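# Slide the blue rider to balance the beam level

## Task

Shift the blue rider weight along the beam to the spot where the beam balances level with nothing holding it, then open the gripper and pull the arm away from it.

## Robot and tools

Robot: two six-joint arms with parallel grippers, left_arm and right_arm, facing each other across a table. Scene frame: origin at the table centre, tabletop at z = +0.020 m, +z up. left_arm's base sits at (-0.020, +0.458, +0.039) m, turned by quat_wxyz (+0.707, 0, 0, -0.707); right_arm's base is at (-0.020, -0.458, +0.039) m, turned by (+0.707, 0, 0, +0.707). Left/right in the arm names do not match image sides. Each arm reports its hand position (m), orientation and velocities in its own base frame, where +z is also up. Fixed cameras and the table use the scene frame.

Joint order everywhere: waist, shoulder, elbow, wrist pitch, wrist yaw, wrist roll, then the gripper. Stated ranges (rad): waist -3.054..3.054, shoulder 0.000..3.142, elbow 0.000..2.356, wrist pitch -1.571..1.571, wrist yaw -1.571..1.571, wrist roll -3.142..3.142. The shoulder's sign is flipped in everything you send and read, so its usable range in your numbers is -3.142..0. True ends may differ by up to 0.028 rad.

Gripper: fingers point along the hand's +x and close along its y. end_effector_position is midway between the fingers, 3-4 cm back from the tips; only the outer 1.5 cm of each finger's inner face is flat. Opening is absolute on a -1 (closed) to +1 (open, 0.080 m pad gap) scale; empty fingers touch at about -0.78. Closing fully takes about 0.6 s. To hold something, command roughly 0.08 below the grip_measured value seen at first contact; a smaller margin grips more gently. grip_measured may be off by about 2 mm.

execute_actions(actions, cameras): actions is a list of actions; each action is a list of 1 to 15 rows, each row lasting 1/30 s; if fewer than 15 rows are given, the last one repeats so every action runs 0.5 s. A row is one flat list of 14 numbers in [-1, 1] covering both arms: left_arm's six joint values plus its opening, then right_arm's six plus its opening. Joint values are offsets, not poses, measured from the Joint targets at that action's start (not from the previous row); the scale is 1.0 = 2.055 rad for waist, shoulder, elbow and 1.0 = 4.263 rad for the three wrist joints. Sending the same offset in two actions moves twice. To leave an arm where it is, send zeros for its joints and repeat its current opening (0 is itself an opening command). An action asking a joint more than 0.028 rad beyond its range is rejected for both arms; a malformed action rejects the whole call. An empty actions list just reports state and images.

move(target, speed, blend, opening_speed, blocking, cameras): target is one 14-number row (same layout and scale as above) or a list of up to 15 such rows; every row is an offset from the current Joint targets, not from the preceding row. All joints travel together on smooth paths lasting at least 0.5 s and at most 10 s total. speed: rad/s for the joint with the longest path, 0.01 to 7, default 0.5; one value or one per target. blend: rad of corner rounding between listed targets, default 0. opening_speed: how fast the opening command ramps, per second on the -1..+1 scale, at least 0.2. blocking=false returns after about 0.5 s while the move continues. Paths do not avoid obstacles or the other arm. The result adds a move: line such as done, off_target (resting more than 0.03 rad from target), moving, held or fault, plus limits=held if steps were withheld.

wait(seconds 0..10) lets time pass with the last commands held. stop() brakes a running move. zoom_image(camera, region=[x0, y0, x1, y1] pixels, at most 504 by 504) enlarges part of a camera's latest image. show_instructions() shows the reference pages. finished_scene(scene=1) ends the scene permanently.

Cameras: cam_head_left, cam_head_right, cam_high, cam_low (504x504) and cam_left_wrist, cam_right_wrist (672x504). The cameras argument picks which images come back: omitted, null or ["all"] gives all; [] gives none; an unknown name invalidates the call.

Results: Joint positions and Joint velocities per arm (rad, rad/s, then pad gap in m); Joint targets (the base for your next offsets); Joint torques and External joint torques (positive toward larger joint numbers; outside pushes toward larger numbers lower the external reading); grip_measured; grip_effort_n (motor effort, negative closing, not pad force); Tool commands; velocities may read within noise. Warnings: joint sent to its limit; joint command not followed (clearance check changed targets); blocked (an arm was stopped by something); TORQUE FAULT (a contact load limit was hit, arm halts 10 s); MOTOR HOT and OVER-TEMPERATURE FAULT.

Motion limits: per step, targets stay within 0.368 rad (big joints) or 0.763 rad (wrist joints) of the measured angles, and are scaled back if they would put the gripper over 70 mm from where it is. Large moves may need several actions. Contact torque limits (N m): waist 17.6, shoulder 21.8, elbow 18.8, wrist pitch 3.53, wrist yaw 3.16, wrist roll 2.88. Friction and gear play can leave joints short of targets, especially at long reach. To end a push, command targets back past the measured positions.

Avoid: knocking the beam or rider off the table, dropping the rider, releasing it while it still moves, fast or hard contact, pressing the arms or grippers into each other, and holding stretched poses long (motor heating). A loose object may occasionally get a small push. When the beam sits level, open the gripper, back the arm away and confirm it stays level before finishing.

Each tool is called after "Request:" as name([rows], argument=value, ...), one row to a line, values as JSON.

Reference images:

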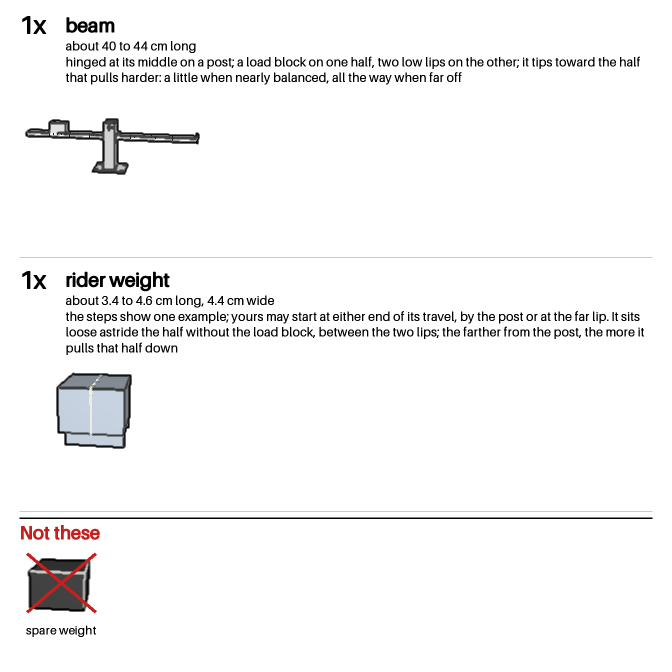

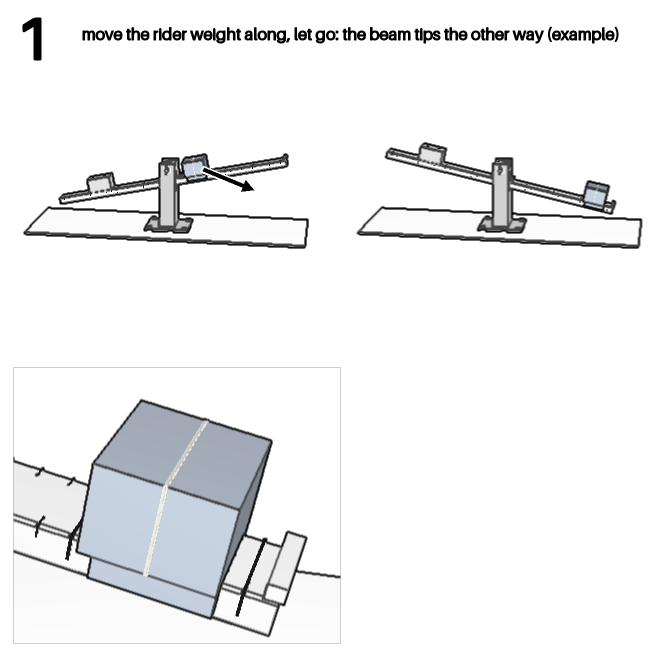

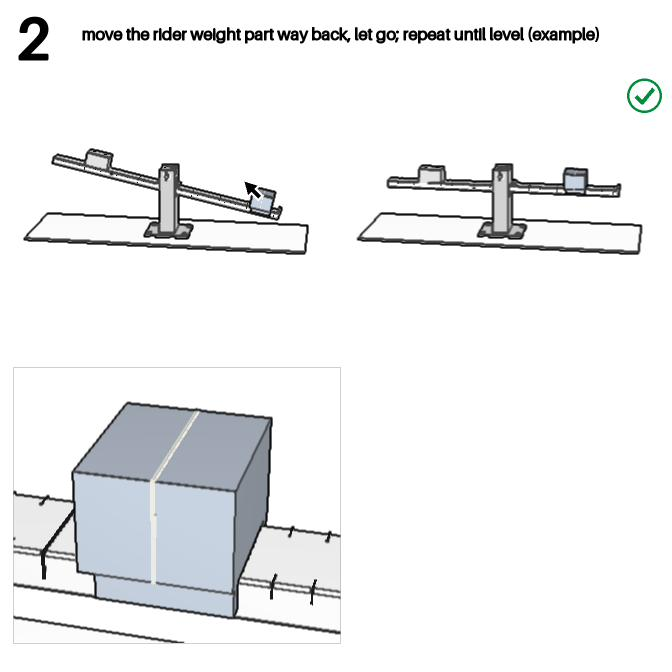

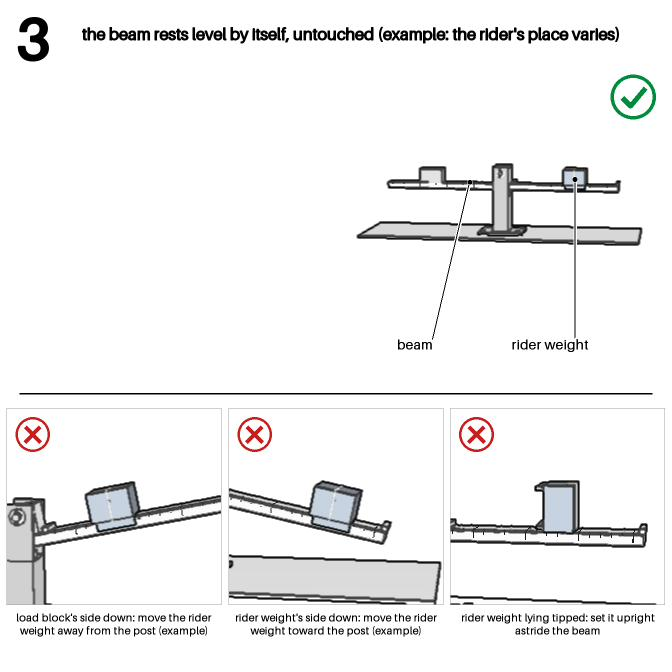

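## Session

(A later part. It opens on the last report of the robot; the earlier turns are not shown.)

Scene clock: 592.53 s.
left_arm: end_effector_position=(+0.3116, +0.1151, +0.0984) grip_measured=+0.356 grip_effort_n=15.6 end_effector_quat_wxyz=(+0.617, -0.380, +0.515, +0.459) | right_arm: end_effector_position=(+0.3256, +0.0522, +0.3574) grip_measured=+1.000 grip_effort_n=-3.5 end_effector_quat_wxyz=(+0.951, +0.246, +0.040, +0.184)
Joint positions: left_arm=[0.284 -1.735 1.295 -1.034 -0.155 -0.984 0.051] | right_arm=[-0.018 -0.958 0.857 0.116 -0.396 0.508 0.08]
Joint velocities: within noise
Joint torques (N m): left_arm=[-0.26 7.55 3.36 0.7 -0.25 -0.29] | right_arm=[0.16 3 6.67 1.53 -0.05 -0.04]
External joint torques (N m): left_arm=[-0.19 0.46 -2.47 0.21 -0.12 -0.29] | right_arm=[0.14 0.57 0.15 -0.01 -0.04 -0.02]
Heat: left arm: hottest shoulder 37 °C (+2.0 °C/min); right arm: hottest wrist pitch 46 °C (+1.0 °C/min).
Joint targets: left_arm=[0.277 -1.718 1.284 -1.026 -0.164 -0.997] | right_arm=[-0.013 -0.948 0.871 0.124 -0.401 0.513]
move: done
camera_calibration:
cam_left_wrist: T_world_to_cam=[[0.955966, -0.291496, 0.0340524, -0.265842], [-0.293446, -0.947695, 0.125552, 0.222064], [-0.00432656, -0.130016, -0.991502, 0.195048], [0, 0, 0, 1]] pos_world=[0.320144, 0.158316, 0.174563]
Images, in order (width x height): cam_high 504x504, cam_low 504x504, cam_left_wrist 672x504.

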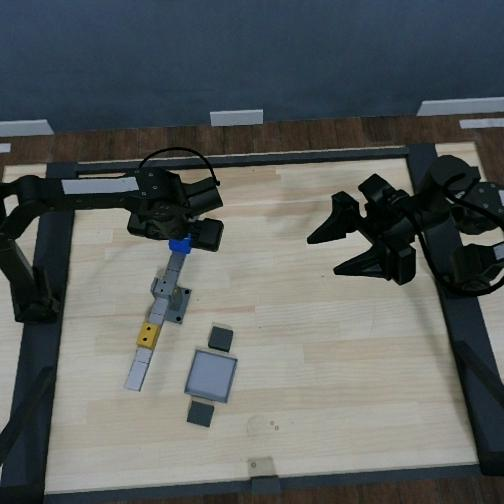

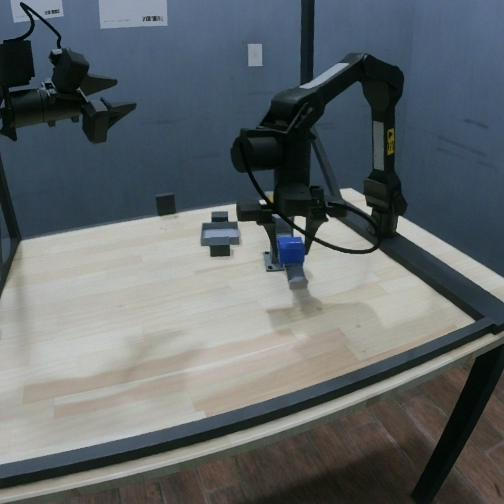

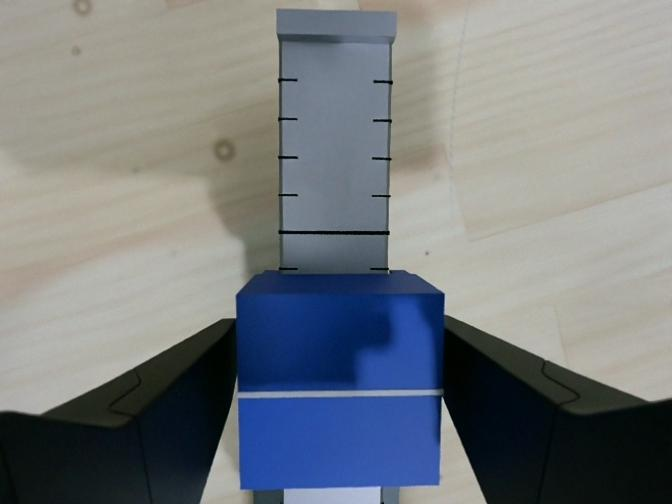

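Request:
wait(seconds=0.5, cameras=["cam_left_wrist", "cam_low", "cam_high"])

Request:
zoom_image(camera="cam_left_wrist", region=[200, 0, 500, 300])

Request:
zoom_image(camera="cam_low", region=[220, 170, 350, 300])

Scene clock: 599.50 s.
left_arm: end_effector_position=(+0.3116, +0.1151, +0.0984) grip_measured=+0.357 grip_effort_n=15.1 end_effector_quat_wxyz=(+0.617, -0.380, +0.515, +0.459) | right_arm: end_effector_position=(+0.3256, +0.0522, +0.3574) grip_measured=+1.000 grip_effort_n=-3.5 end_effector_quat_wxyz=(+0.951, +0.246, +0.040, +0.184)
Joint positions: left_arm=[0.284 -1.735 1.295 -1.034 -0.155 -0.984 0.051] | right_arm=[-0.018 -0.958 0.857 0.116 -0.396 0.508 0.08]
Joint velocities: within noise
Joint torques (N m): left_arm=[-0.23 7.56 3.36 0.7 -0.24 -0.29] | right_arm=[0.01 3.11 6.71 1.49 -0.07 0.01]
External joint torques (N m): left_arm=[-0.17 0.54 -2.4 0.23 -0.1 -0.29] | right_arm=[0.01 0.66 0.11 -0.08 -0.07 0.03]
Heat: left arm: hottest shoulder 37 °C (+2.0 °C/min); right arm: hottest wrist pitch 46 °C (+1.0 °C/min).
Joint targets: left_arm=[0.277 -1.718 1.284 -1.026 -0.164 -0.997] | right_arm=[-0.013 -0.948 0.871 0.124 -0.401 0.513]
Tool commands: left_gripper/opening=+0.36 right_gripper/opening=+1.0
wait: 0.50 s; at rest from the start
camera_calibration:
cam_left_wrist: T_world_to_cam=[[0.955966, -0.291496, 0.0340524, -0.265842], [-0.293446, -0.947695, 0.125552, 0.222064], [-0.00432656, -0.130016, -0.991502, 0.195048], [0, 0, 0, 1]] pos_world=[0.320144, 0.158316, 0.174563]
Images, in order (width x height): cam_high 504x504, cam_low 504x504, cam_left_wrist 672x504.

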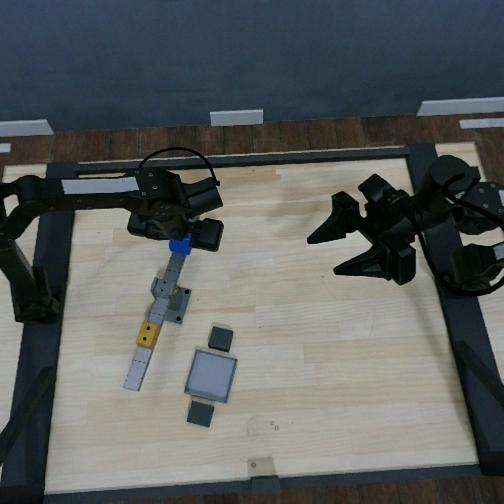

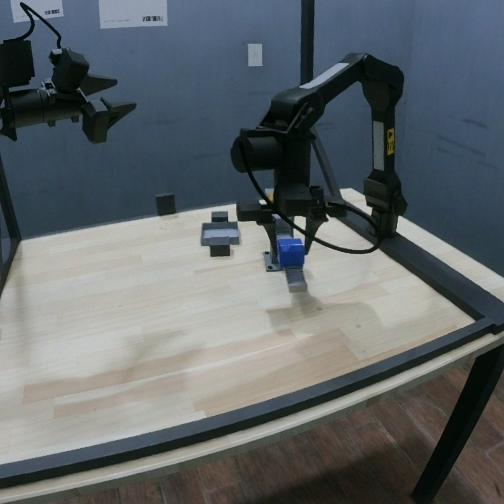

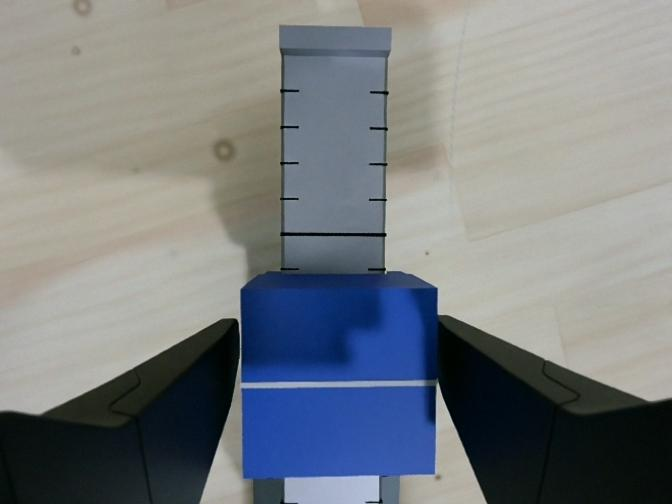

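Scaled by 1.680.

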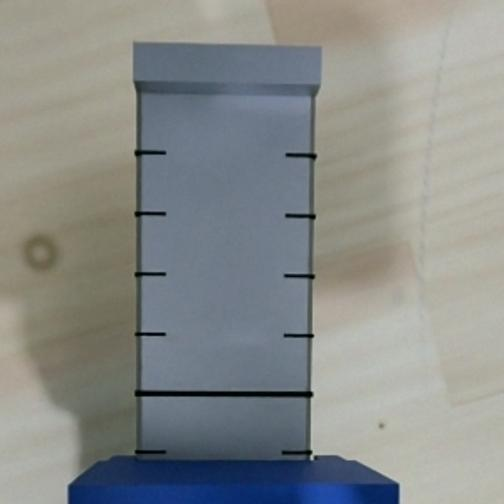

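Scaled by 3.877.

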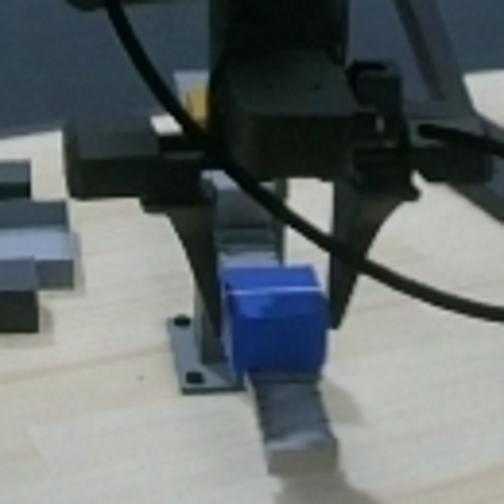

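Request:
wait(seconds=0.3, cameras=["cam_left_wrist", "cam_low"])

Request:
zoom_image(camera="cam_left_wrist", region=[200, 0, 500, 300])

Scene clock: 605.73 s.
left_arm: end_effector_position=(+0.3116, +0.1151, +0.0984) grip_measured=+0.357 grip_effort_n=15.6 end_effector_quat_wxyz=(+0.617, -0.380, +0.515, +0.459) | right_arm: end_effector_position=(+0.3256, +0.0522, +0.3574) grip_measured=+1.000 grip_effort_n=-3.5 end_effector_quat_wxyz=(+0.951, +0.246, +0.040, +0.184)
Joint positions: left_arm=[0.284 -1.735 1.295 -1.034 -0.155 -0.984 0.051] | right_arm=[-0.018 -0.958 0.857 0.116 -0.396 0.508 0.08]
Joint velocities: within noise
Joint torques (N m): left_arm=[-0.24 7.56 3.37 0.71 -0.25 -0.3] | right_arm=[0 3.03 6.78 1.48 -0.03 -0.02]
External joint torques (N m): left_arm=[-0.21 0.48 -2.43 0.24 -0.11 -0.3] | right_arm=[0 0.63 0.25 -0.06 -0.04 0]
Heat: left arm: hottest shoulder 37 °C (+2.0 °C/min); right arm: hottest wrist pitch 46 °C (+1.0 °C/min).
Joint targets: left_arm=[0.277 -1.718 1.284 -1.026 -0.164 -0.997] | right_arm=[-0.013 -0.948 0.871 0.124 -0.401 0.513]
Tool commands: left_gripper/opening=+0.36 right_gripper/opening=+1.0
wait: 0.30 s; at rest from the start
camera_calibration:
cam_left_wrist: T_world_to_cam=[[0.955966, -0.291496, 0.0340524, -0.265842], [-0.293446, -0.947695, 0.125552, 0.222064], [-0.00432656, -0.130016, -0.991502, 0.195048], [0, 0, 0, 1]] pos_world=[0.320144, 0.158316, 0.174563]
Images, in order (width x height): cam_low 504x504, cam_left_wrist 672x504.

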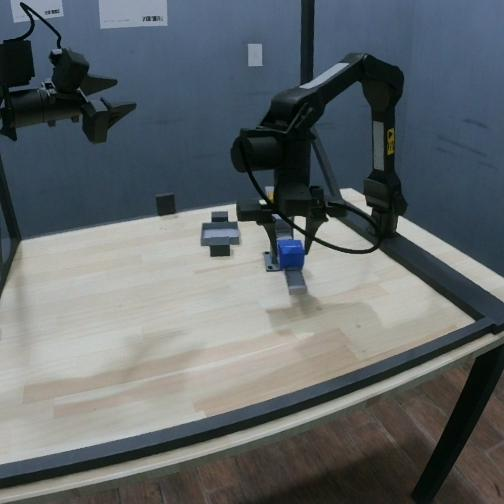

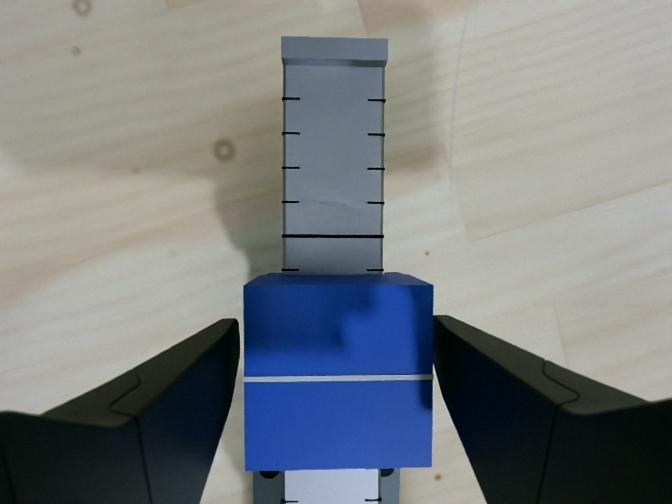

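Scaled by 1.680.

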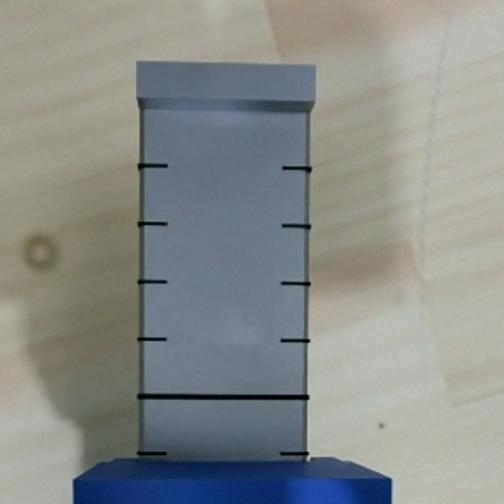

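Request:
wait(seconds=0.1, cameras=["cam_left_wrist", "cam_low"])

Request:
zoom_image(camera="cam_left_wrist", region=[200, 0, 500, 300])

Scene clock: 617.73 s.
left_arm: end_effector_position=(+0.3116, +0.1151, +0.0984) grip_measured=+0.357 grip_effort_n=15.6 end_effector_quat_wxyz=(+0.617, -0.380, +0.515, +0.459) | right_arm: end_effector_position=(+0.3256, +0.0522, +0.3574) grip_measured=+1.000 grip_effort_n=-3.5 end_effector_quat_wxyz=(+0.951, +0.246, +0.040, +0.184)
Joint positions: left_arm=[0.284 -1.735 1.295 -1.034 -0.155 -0.984 0.051] | right_arm=[-0.018 -0.958 0.857 0.116 -0.396 0.508 0.08]
Joint velocities: within noise
Joint torques (N m): left_arm=[-0.24 7.58 3.35 0.7 -0.24 -0.29] | right_arm=[-0.06 3.07 6.65 1.52 -0.03 0]
External joint torques (N m): left_arm=[-0.2 0.49 -2.5 0.2 -0.11 -0.3] | right_arm=[-0.09 0.62 0.06 -0.04 -0.02 0.02]
Heat: left arm: hottest shoulder 38 °C (+2.0 °C/min); right arm: hottest wrist pitch 46 °C (+1.0 °C/min).
Joint targets: left_arm=[0.277 -1.718 1.284 -1.026 -0.164 -0.997] | right_arm=[-0.013 -0.948 0.871 0.124 -0.401 0.513]
Tool commands: left_gripper/opening=+0.36 right_gripper/opening=+1.0
wait: 0.10 s; at rest from the start
camera_calibration:
cam_left_wrist: T_world_to_cam=[[0.955966, -0.291496, 0.0340524, -0.265842], [-0.293446, -0.947695, 0.125552, 0.222064], [-0.00432656, -0.130016, -0.991502, 0.195048], [0, 0, 0, 1]] pos_world=[0.320144, 0.158316, 0.174563]
Images, in order (width x height): cam_low 504x504, cam_left_wrist 672x504.

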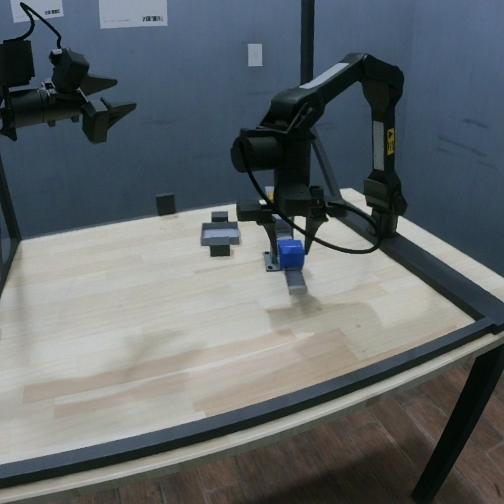

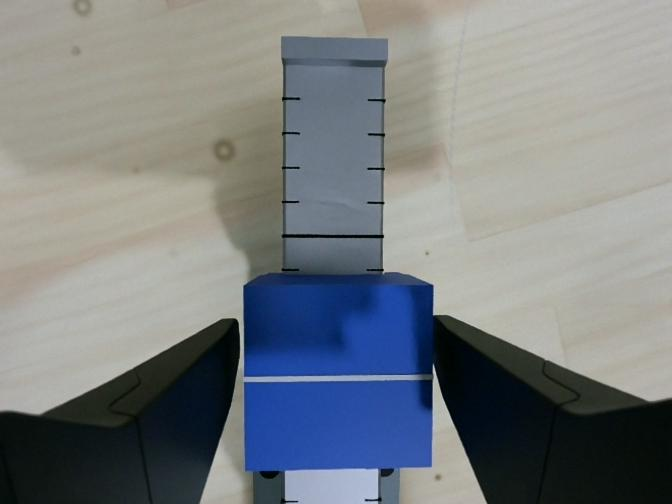

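Scaled by 1.680.

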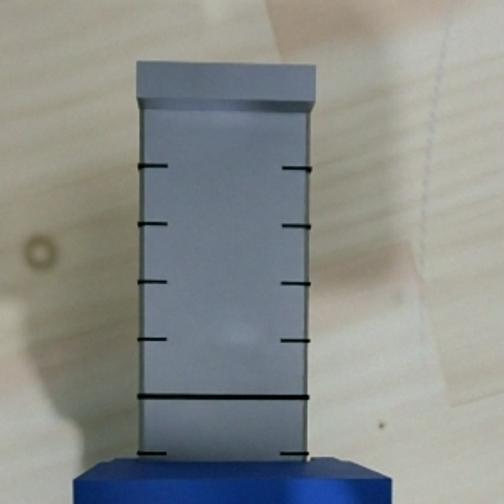

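Request:
move(target=[0, 0, 0, 0, 0, 0, 0.8, 0, 0, 0, 0, 0, 0, 1.0], opening_speed=1.5, cameras=["cam_left_wrist", "cam_low", "cam_high"])

Request:
zoom_image(camera="cam_low", region=[220, 170, 350, 300])

Scene clock: 625.57 s.
left_arm: end_effector_position=(+0.3116, +0.1151, +0.0984) grip_measured=+0.796 grip_effort_n=15.6 end_effector_quat_wxyz=(+0.617, -0.380, +0.515, +0.459) | right_arm: end_effector_position=(+0.3256, +0.0522, +0.3574) grip_measured=+1.000 grip_effort_n=-3.0 end_effector_quat_wxyz=(+0.951, +0.246, +0.040, +0.184)
Joint positions: left_arm=[0.284 -1.735 1.295 -1.034 -0.155 -0.984 0.071] | right_arm=[-0.018 -0.958 0.857 0.116 -0.396 0.508 0.08]
Joint velocities: within noise
Joint torques (N m): left_arm=[-0.21 7.57 3.34 0.7 -0.25 -0.29] | right_arm=[-0.09 3 6.78 1.48 0 -0.02]
External joint torques (N m): left_arm=[-0.19 0.48 -2.49 0.21 -0.11 -0.29] | right_arm=[-0.1 0.53 0.23 -0.06 0 0]
Heat: left arm: hottest shoulder 38 °C (+2.0 °C/min); right arm: hottest wrist pitch 46 °C (+1.0 °C/min).
Joint targets: left_arm=[0.277 -1.718 1.284 -1.026 -0.164 -0.997] | right_arm=[-0.013 -0.948 0.871 0.124 -0.401 0.513]
move: done
camera_calibration:
cam_left_wrist: T_world_to_cam=[[0.955966, -0.291496, 0.0340524, -0.265842], [-0.293446, -0.947695, 0.125552, 0.222064], [-0.00432656, -0.130016, -0.991502, 0.195048], [0, 0, 0, 1]] pos_world=[0.320144, 0.158316, 0.174563]
Images, in order (width x height): cam_high 504x504, cam_low 504x504, cam_left_wrist 672x504.

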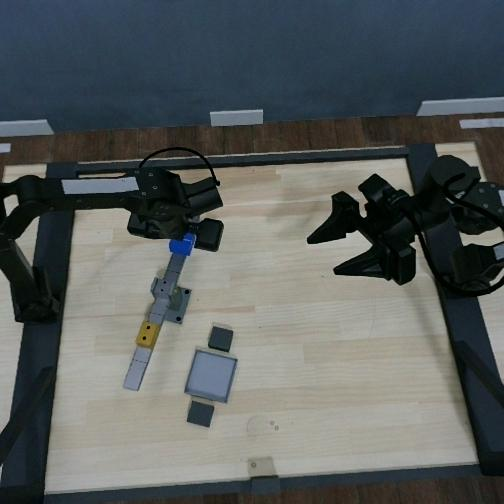

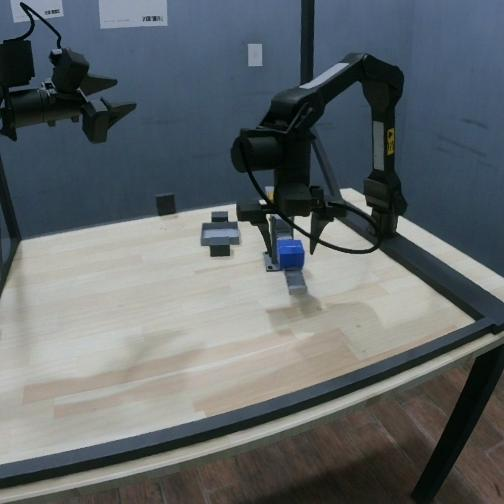

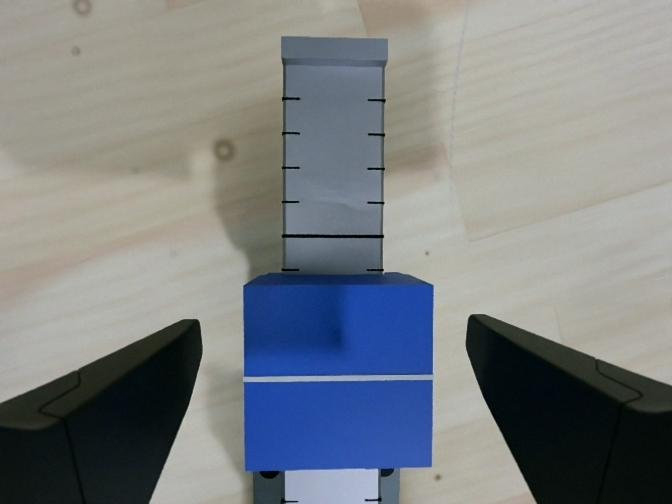

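Scaled by 3.877.

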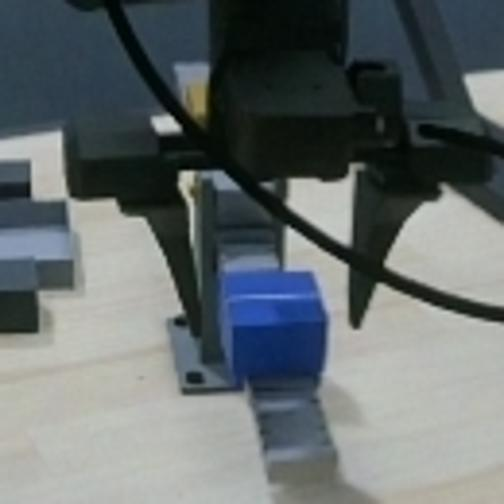

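Request:
move([
  [0, -0.00183, -0.00769, 0.00459, 0, 0, 0.8, 0, 0, 0, 0, 0, 0, 1.0],
  [0, -0.00183, -0.00769, 0.00459, 0, 0, 0.17, 0, 0, 0, 0, 0, 0, 1.0],
  [-0.00862, 0.00595, -0.01587, 0.00477, 0, -0.00415, 0.17, 0, 0, 0, 0, 0, 0, 1.0],
  [-0.00862, 0.00595, -0.01587, 0.00477, 0, -0.00415, 0.6, 0, 0, 0, 0, 0, 0, 1.0],
], speed=0.1, opening_speed=1.5, cameras=["cam_left_wrist", "cam_low"])

Request:
zoom_image(camera="cam_left_wrist", region=[200, 0, 500, 300])

Scene clock: 688.70 s.
left_arm: end_effector_position=(+0.3094, +0.1087, +0.0940) grip_measured=+0.596 grip_effort_n=15.1 end_effector_quat_wxyz=(+0.617, -0.380, +0.514, +0.458) | right_arm: end_effector_position=(+0.3256, +0.0522, +0.3574) grip_measured=+1.000 grip_effort_n=-3.5 end_effector_quat_wxyz=(+0.951, +0.246, +0.040, +0.184)
Joint positions: left_arm=[0.267 -1.723 1.263 -1.014 -0.155 -1.001 0.062] | right_arm=[-0.018 -0.958 0.857 0.116 -0.396 0.508 0.08]
Joint velocities: within noise
Joint torques (N m): left_arm=[-0.22 7.46 3.34 0.69 -0.25 -0.31] | right_arm=[0.02 3.12 6.65 1.48 -0.03 0]
External joint torques (N m): left_arm=[-0.17 0.45 -2.48 0.21 -0.11 -0.31] | right_arm=[0 0.71 0.13 -0.06 -0.03 0.02]
Heat: left arm: hottest shoulder 38 °C (+0.0 °C/min); right arm: hottest wrist pitch 46 °C (+0.0 °C/min).
Joint targets: left_arm=[0.259 -1.706 1.251 -1.006 -0.164 -1.015] | right_arm=[-0.013 -0.948 0.871 0.124 -0.401 0.513]
move: done
camera_calibration:
cam_left_wrist: T_world_to_cam=[[0.95576, -0.291791, 0.0371564, -0.265651], [-0.294144, -0.947481, 0.125537, 0.216133], [-0.00142547, -0.130912, -0.991393, 0.189051], [0, 0, 0, 1]] pos_world=[0.317742, 0.152017, 0.170162]
Images, in order (width x height): cam_low 504x504, cam_left_wrist 672x504.

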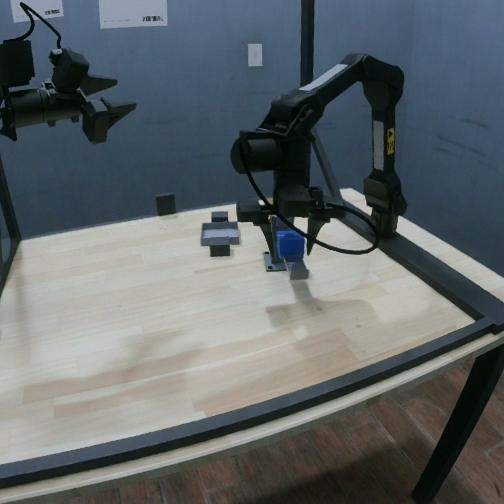

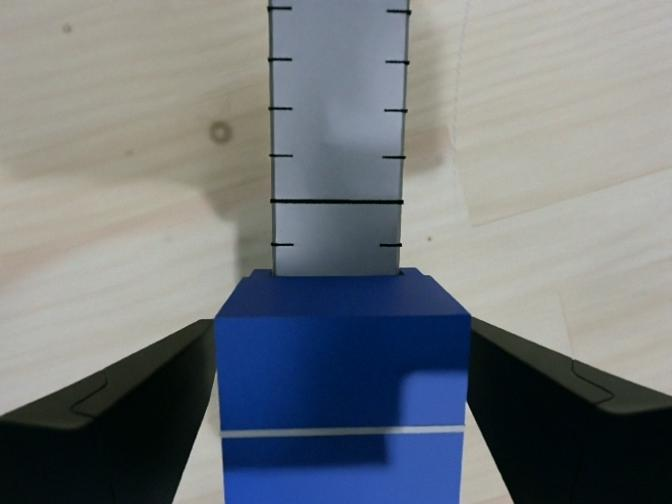

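Scaled by 1.680.

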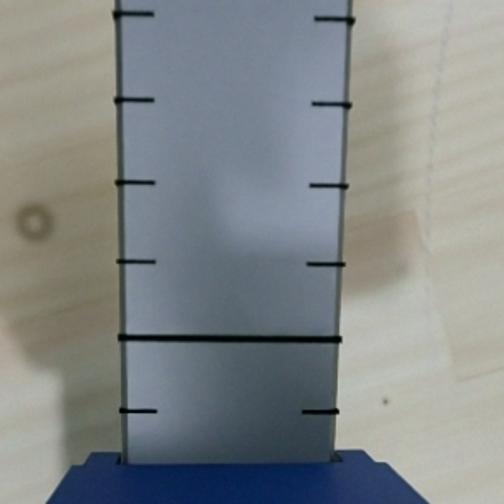

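Request:
wait(seconds=1.0, cameras=["cam_left_wrist", "cam_low"])

Request:
zoom_image(camera="cam_left_wrist", region=[200, 0, 500, 300])

Scene clock: 698.53 s.
left_arm: end_effector_position=(+0.3094, +0.1087, +0.0940) grip_measured=+0.597 grip_effort_n=15.6 end_effector_quat_wxyz=(+0.617, -0.380, +0.514, +0.458) | right_arm: end_effector_position=(+0.3256, +0.0522, +0.3574) grip_measured=+1.000 grip_effort_n=-3.5 end_effector_quat_wxyz=(+0.951, +0.246, +0.040, +0.184)
Joint positions: left_arm=[0.267 -1.723 1.263 -1.014 -0.155 -1.001 0.062] | right_arm=[-0.018 -0.958 0.857 0.116 -0.396 0.508 0.08]
Joint velocities: within noise
Joint torques (N m): left_arm=[-0.24 7.46 3.34 0.69 -0.25 -0.3] | right_arm=[0 2.99 6.73 1.49 -0.03 -0.03]
External joint torques (N m): left_arm=[-0.24 0.49 -2.45 0.21 -0.1 -0.3] | right_arm=[-0.03 0.49 0.16 -0.07 -0.03 0]
Heat: left arm: hottest shoulder 39 °C (+1.0 °C/min); right arm: hottest wrist pitch 46 °C (+0.0 °C/min).
Joint targets: left_arm=[0.259 -1.706 1.251 -1.006 -0.164 -1.015] | right_arm=[-0.013 -0.948 0.871 0.124 -0.401 0.513]
Tool commands: left_gripper/opening=+0.6 right_gripper/opening=+1.0
wait: 1.00 s; at rest from the start
camera_calibration:
cam_left_wrist: T_world_to_cam=[[0.95576, -0.291791, 0.0371564, -0.265651], [-0.294144, -0.947481, 0.125537, 0.216133], [-0.00142547, -0.130912, -0.991393, 0.189051], [0, 0, 0, 1]] pos_world=[0.317742, 0.152017, 0.170162]
Images, in order (width x height): cam_low 504x504, cam_left_wrist 672x504.

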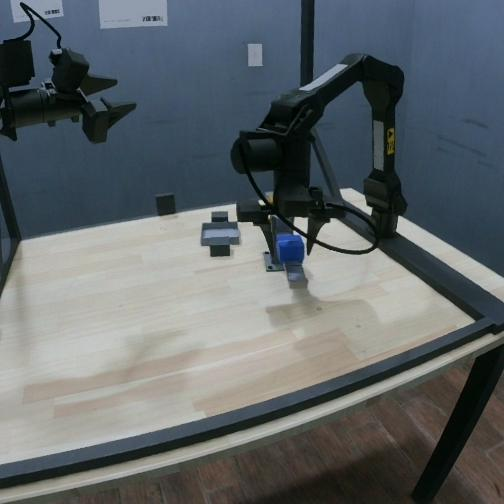

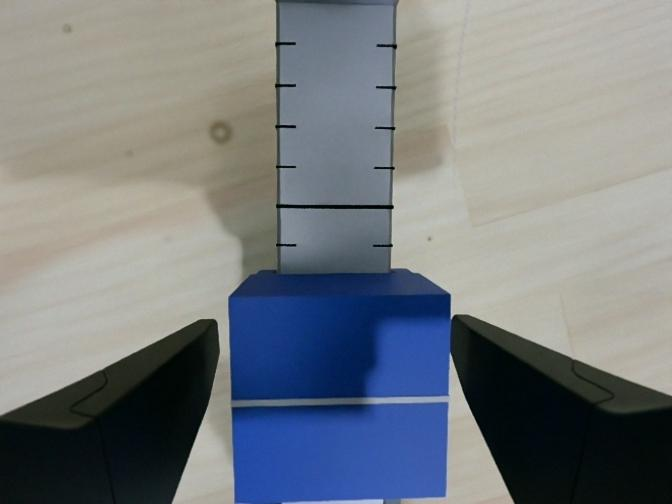

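Scaled by 1.680.

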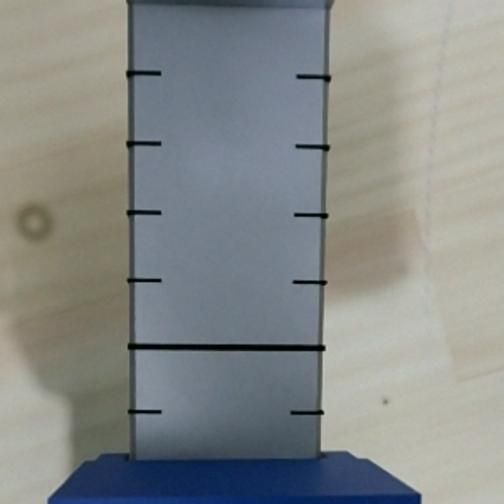

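Request:
wait(seconds=0.5, cameras=["cam_left_wrist", "cam_low"])

Request:
zoom_image(camera="cam_left_wrist", region=[200, 0, 500, 300])

Scene clock: 707.60 s.
left_arm: end_effector_position=(+0.3094, +0.1087, +0.0940) grip_measured=+0.597 grip_effort_n=15.1 end_effector_quat_wxyz=(+0.617, -0.380, +0.514, +0.458) | right_arm: end_effector_position=(+0.3256, +0.0522, +0.3574) grip_measured=+1.000 grip_effort_n=-3.5 end_effector_quat_wxyz=(+0.951, +0.246, +0.040, +0.184)
Joint positions: left_arm=[0.267 -1.723 1.263 -1.014 -0.155 -1.001 0.062] | right_arm=[-0.018 -0.958 0.857 0.116 -0.396 0.508 0.08]
Joint velocities: within noise
Joint torques (N m): left_arm=[-0.22 7.49 3.34 0.69 -0.25 -0.3] | right_arm=[-0.09 2.98 6.59 1.52 -0.05 -0.01]
External joint torques (N m): left_arm=[-0.2 0.45 -2.48 0.21 -0.1 -0.3] | right_arm=[-0.11 0.6 0.1 -0.01 -0.04 0.01]
Heat: left arm: hottest shoulder 39 °C (+1.0 °C/min); right arm: hottest wrist pitch 46 °C (+0.0 °C/min).
Joint targets: left_arm=[0.259 -1.706 1.251 -1.006 -0.164 -1.015] | right_arm=[-0.013 -0.948 0.871 0.124 -0.401 0.513]
Tool commands: left_gripper/opening=+0.6 right_gripper/opening=+1.0
wait: 0.50 s; at rest from the start
camera_calibration:
cam_left_wrist: T_world_to_cam=[[0.95576, -0.291791, 0.0371564, -0.265651], [-0.294144, -0.947481, 0.125537, 0.216133], [-0.00142547, -0.130912, -0.991393, 0.189051], [0, 0, 0, 1]] pos_world=[0.317742, 0.152017, 0.170162]
Images, in order (width x height): cam_low 504x504, cam_left_wrist 672x504.

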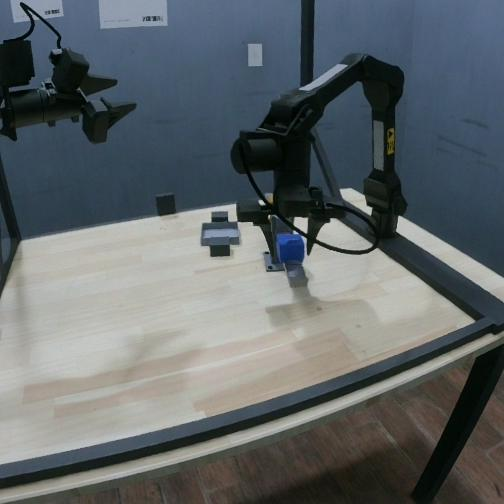

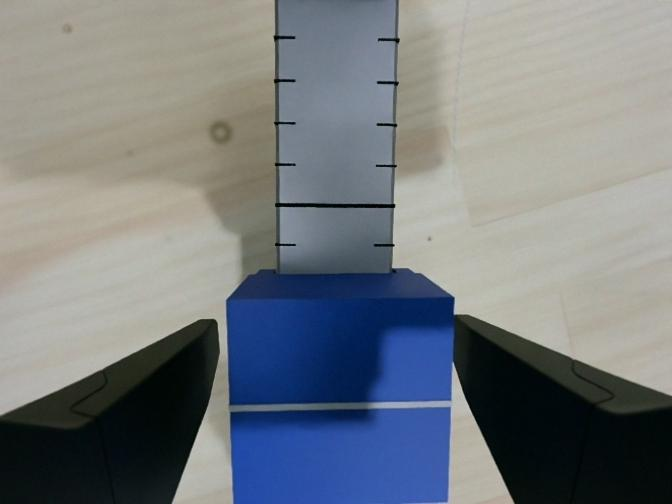

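Scaled by 1.680.

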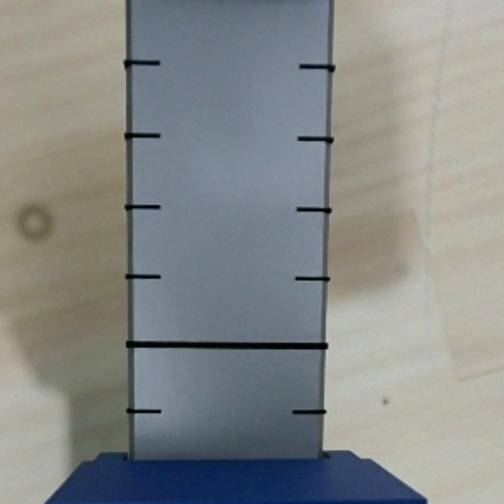

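Request:
wait(seconds=2.0, cameras=["cam_left_wrist", "cam_low", "cam_high"])

Request:
zoom_image(camera="cam_left_wrist", region=[200, 0, 500, 300])

Scene clock: 718.03 s.
left_arm: end_effector_position=(+0.3094, +0.1087, +0.0940) grip_measured=+0.597 grip_effort_n=15.1 end_effector_quat_wxyz=(+0.617, -0.380, +0.514, +0.458) | right_arm: end_effector_position=(+0.3256, +0.0522, +0.3574) grip_measured=+1.000 grip_effort_n=-3.5 end_effector_quat_wxyz=(+0.951, +0.246, +0.040, +0.184)
Joint positions: left_arm=[0.267 -1.723 1.263 -1.014 -0.155 -1.001 0.062] | right_arm=[-0.018 -0.958 0.857 0.116 -0.396 0.508 0.08]
Joint velocities: within noise
Joint torques (N m): left_arm=[-0.22 7.5 3.33 0.7 -0.25 -0.29] | right_arm=[-0.06 2.87 6.62 1.48 -0.03 0]
External joint torques (N m): left_arm=[-0.18 0.6 -2.45 0.2 -0.12 -0.29] | right_arm=[-0.07 0.39 0.03 -0.08 -0.03 0.02]
Heat: left arm: hottest shoulder 40 °C (+2.0 °C/min); right arm: hottest wrist pitch 46 °C (+0.0 °C/min).
Joint targets: left_arm=[0.259 -1.706 1.251 -1.006 -0.164 -1.015] | right_arm=[-0.013 -0.948 0.871 0.124 -0.401 0.513]
Tool commands: left_gripper/opening=+0.6 right_gripper/opening=+1.0
wait: 2.00 s; at rest from the start
camera_calibration:
cam_left_wrist: T_world_to_cam=[[0.95576, -0.291791, 0.0371564, -0.265651], [-0.294144, -0.947481, 0.125537, 0.216133], [-0.00142547, -0.130912, -0.991393, 0.189051], [0, 0, 0, 1]] pos_world=[0.317742, 0.152017, 0.170162]
Images, in order (width x height): cam_high 504x504, cam_low 504x504, cam_left_wrist 672x504.

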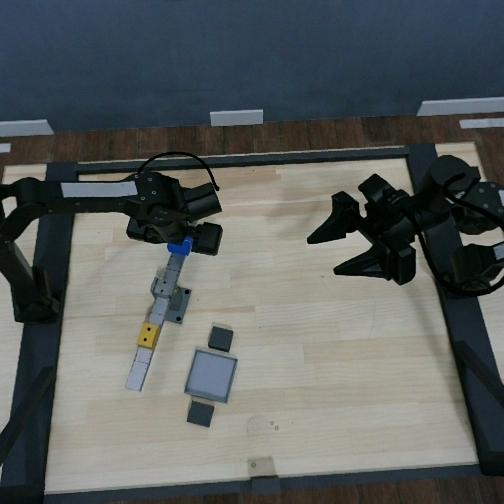

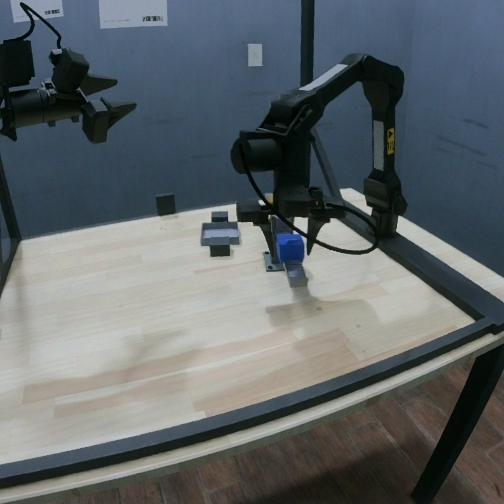

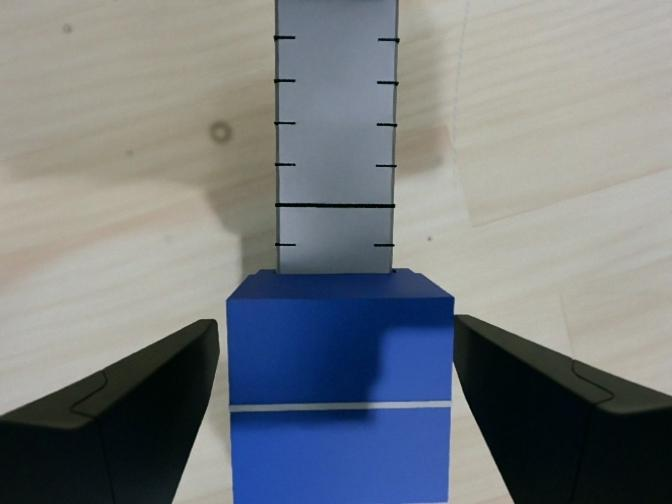

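Scaled by 1.680.

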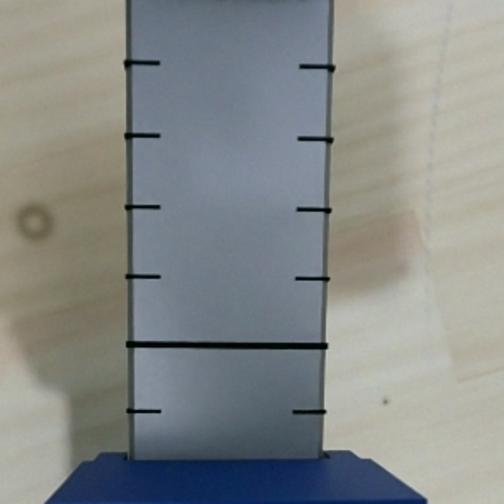

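Request:
move(target=[0, 0, 0, 0, 0, 0, 0.6, 0.22715, -0.38861, -0.21333, 0.2825, 0.2689, -0.12261, 1.0], speed=1.0, cameras=["cam_left_wrist", "cam_right_wrist", "cam_low"])

Request:
zoom_image(camera="cam_right_wrist", region=[90, 0, 590, 400])

Scene clock: 813.73 s.
left_arm: end_effector_position=(+0.3094, +0.1087, +0.0940) grip_measured=+0.597 grip_effort_n=15.1 end_effector_quat_wxyz=(+0.617, -0.380, +0.514, +0.458) | right_arm: end_effector_position=(+0.3741, +0.0667, +0.1418) grip_measured=+1.000 grip_effort_n=-3.5 end_effector_quat_wxyz=(+0.989, -0.004, +0.000, -0.145)
Joint positions: left_arm=[0.267 -1.723 1.263 -1.014 -0.155 -1.001 0.062] | right_arm=[0.446 -1.748 0.435 1.314 0.737 -0.009 0.08]
Joint velocities: within noise
Joint torques (N m): left_arm=[-0.24 7.48 3.32 0.7 -0.25 -0.3] | right_arm=[0.41 5.1 2.06 1.78 0.19 -0.18]
External joint torques (N m): left_arm=[-0.21 0.54 -2.42 0.23 -0.11 -0.3] | right_arm=[0.39 -0.1 -1.84 0.34 0.19 -0.18]
Heat: left arm: hottest shoulder 41 °C (+1.0 °C/min); right arm: hottest wrist pitch 47 °C (+0.0 °C/min).
Joint targets: left_arm=[0.259 -1.706 1.251 -1.006 -0.164 -1.015] | right_arm=[0.454 -1.747 0.433 1.329 0.745 -0.009]
move: done
camera_calibration:
cam_left_wrist: T_world_to_cam=[[0.95576, -0.291791, 0.0371564, -0.265651], [-0.294144, -0.947481, 0.125537, 0.216133], [-0.00142547, -0.130912, -0.991393, 0.189051], [0, 0, 0, 1]] pos_world=[0.317742, 0.152017, 0.170162]
cam_right_wrist: T_world_to_cam=[[-0.302223, -0.953231, 0.00341552, 0.180926], [-0.366659, 0.112941, -0.923475, 0.286108], [0.879899, -0.280347, -0.383644, -0.175834], [0, 0, 0, 1]] pos_world=[0.3143, 0.0908569, 0.196138]
Images, in order (width x height): cam_low 504x504, cam_left_wrist 672x504, cam_right_wrist 672x504.

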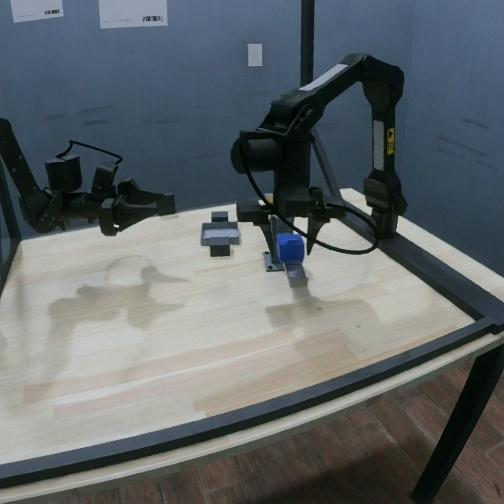

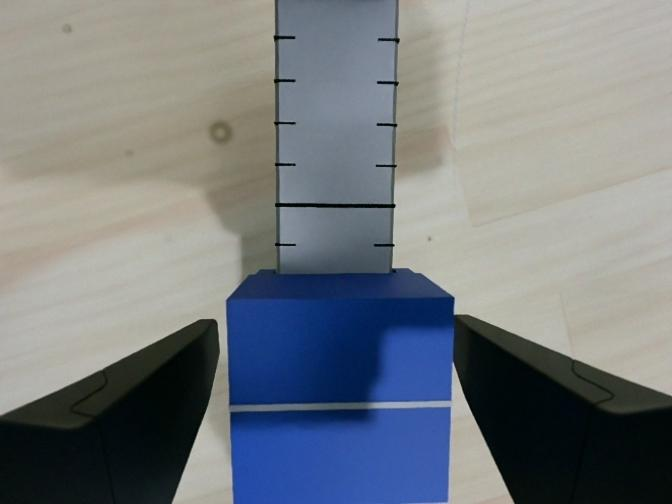

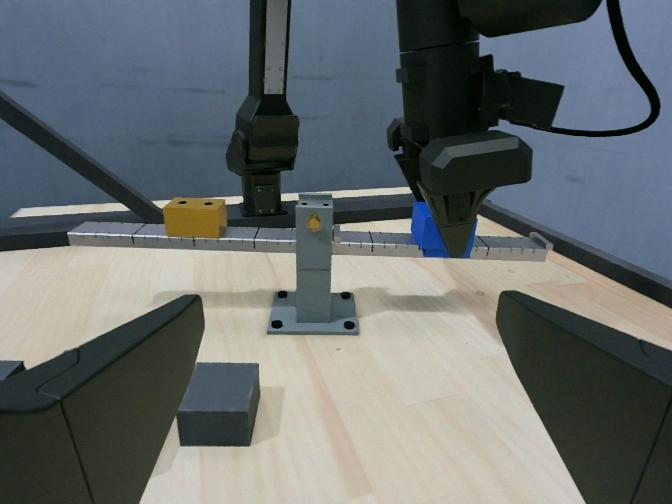

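Scaled by 1.008.

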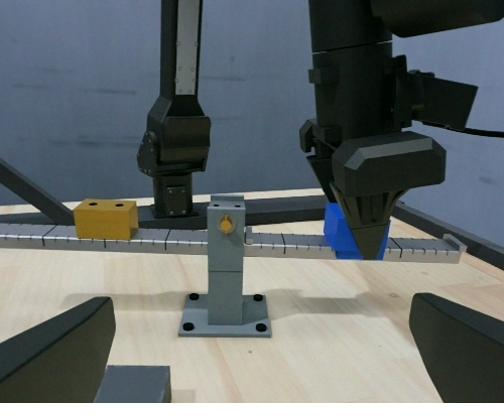

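Request:
zoom_image(camera="cam_right_wrist", region=[50, 170, 310, 350])

Request:
zoom_image(camera="cam_right_wrist", region=[300, 170, 560, 350])

Scaled by 1.938.

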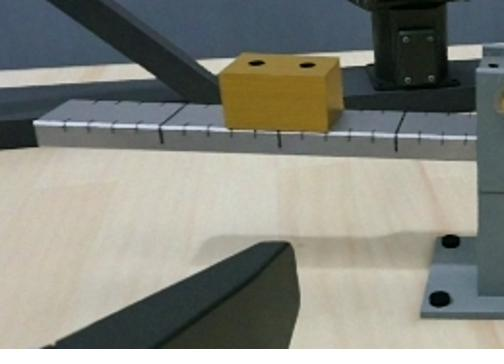

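Scaled by 1.938.

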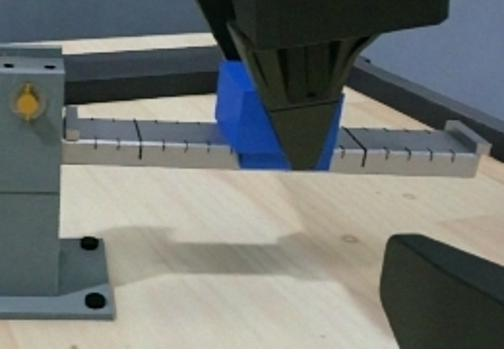

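Request:
zoom_image(camera="cam_right_wrist", region=[260, 190, 370, 340])

Request:
zoom_image(camera="cam_right_wrist", region=[50, 200, 170, 280])

Request:
zoom_image(camera="cam_right_wrist", region=[460, 210, 580, 290])

Scaled by 3.360.

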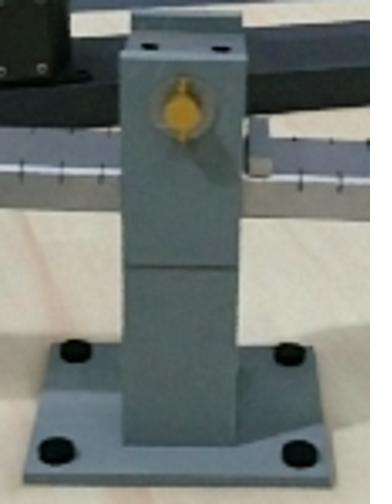

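Scaled by 4.200.

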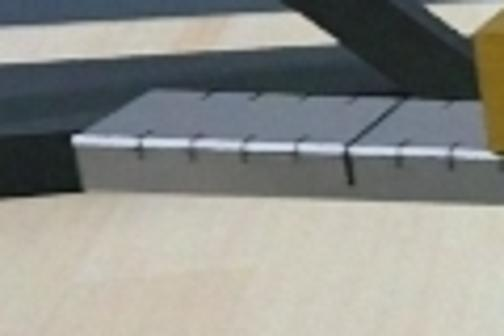

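Scaled by 4.200.

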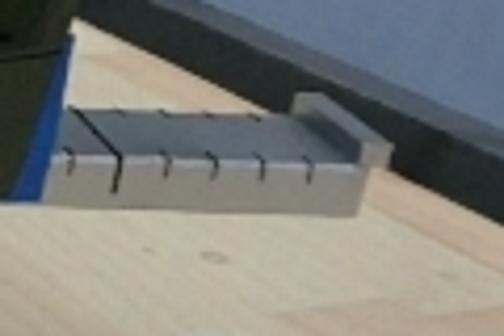

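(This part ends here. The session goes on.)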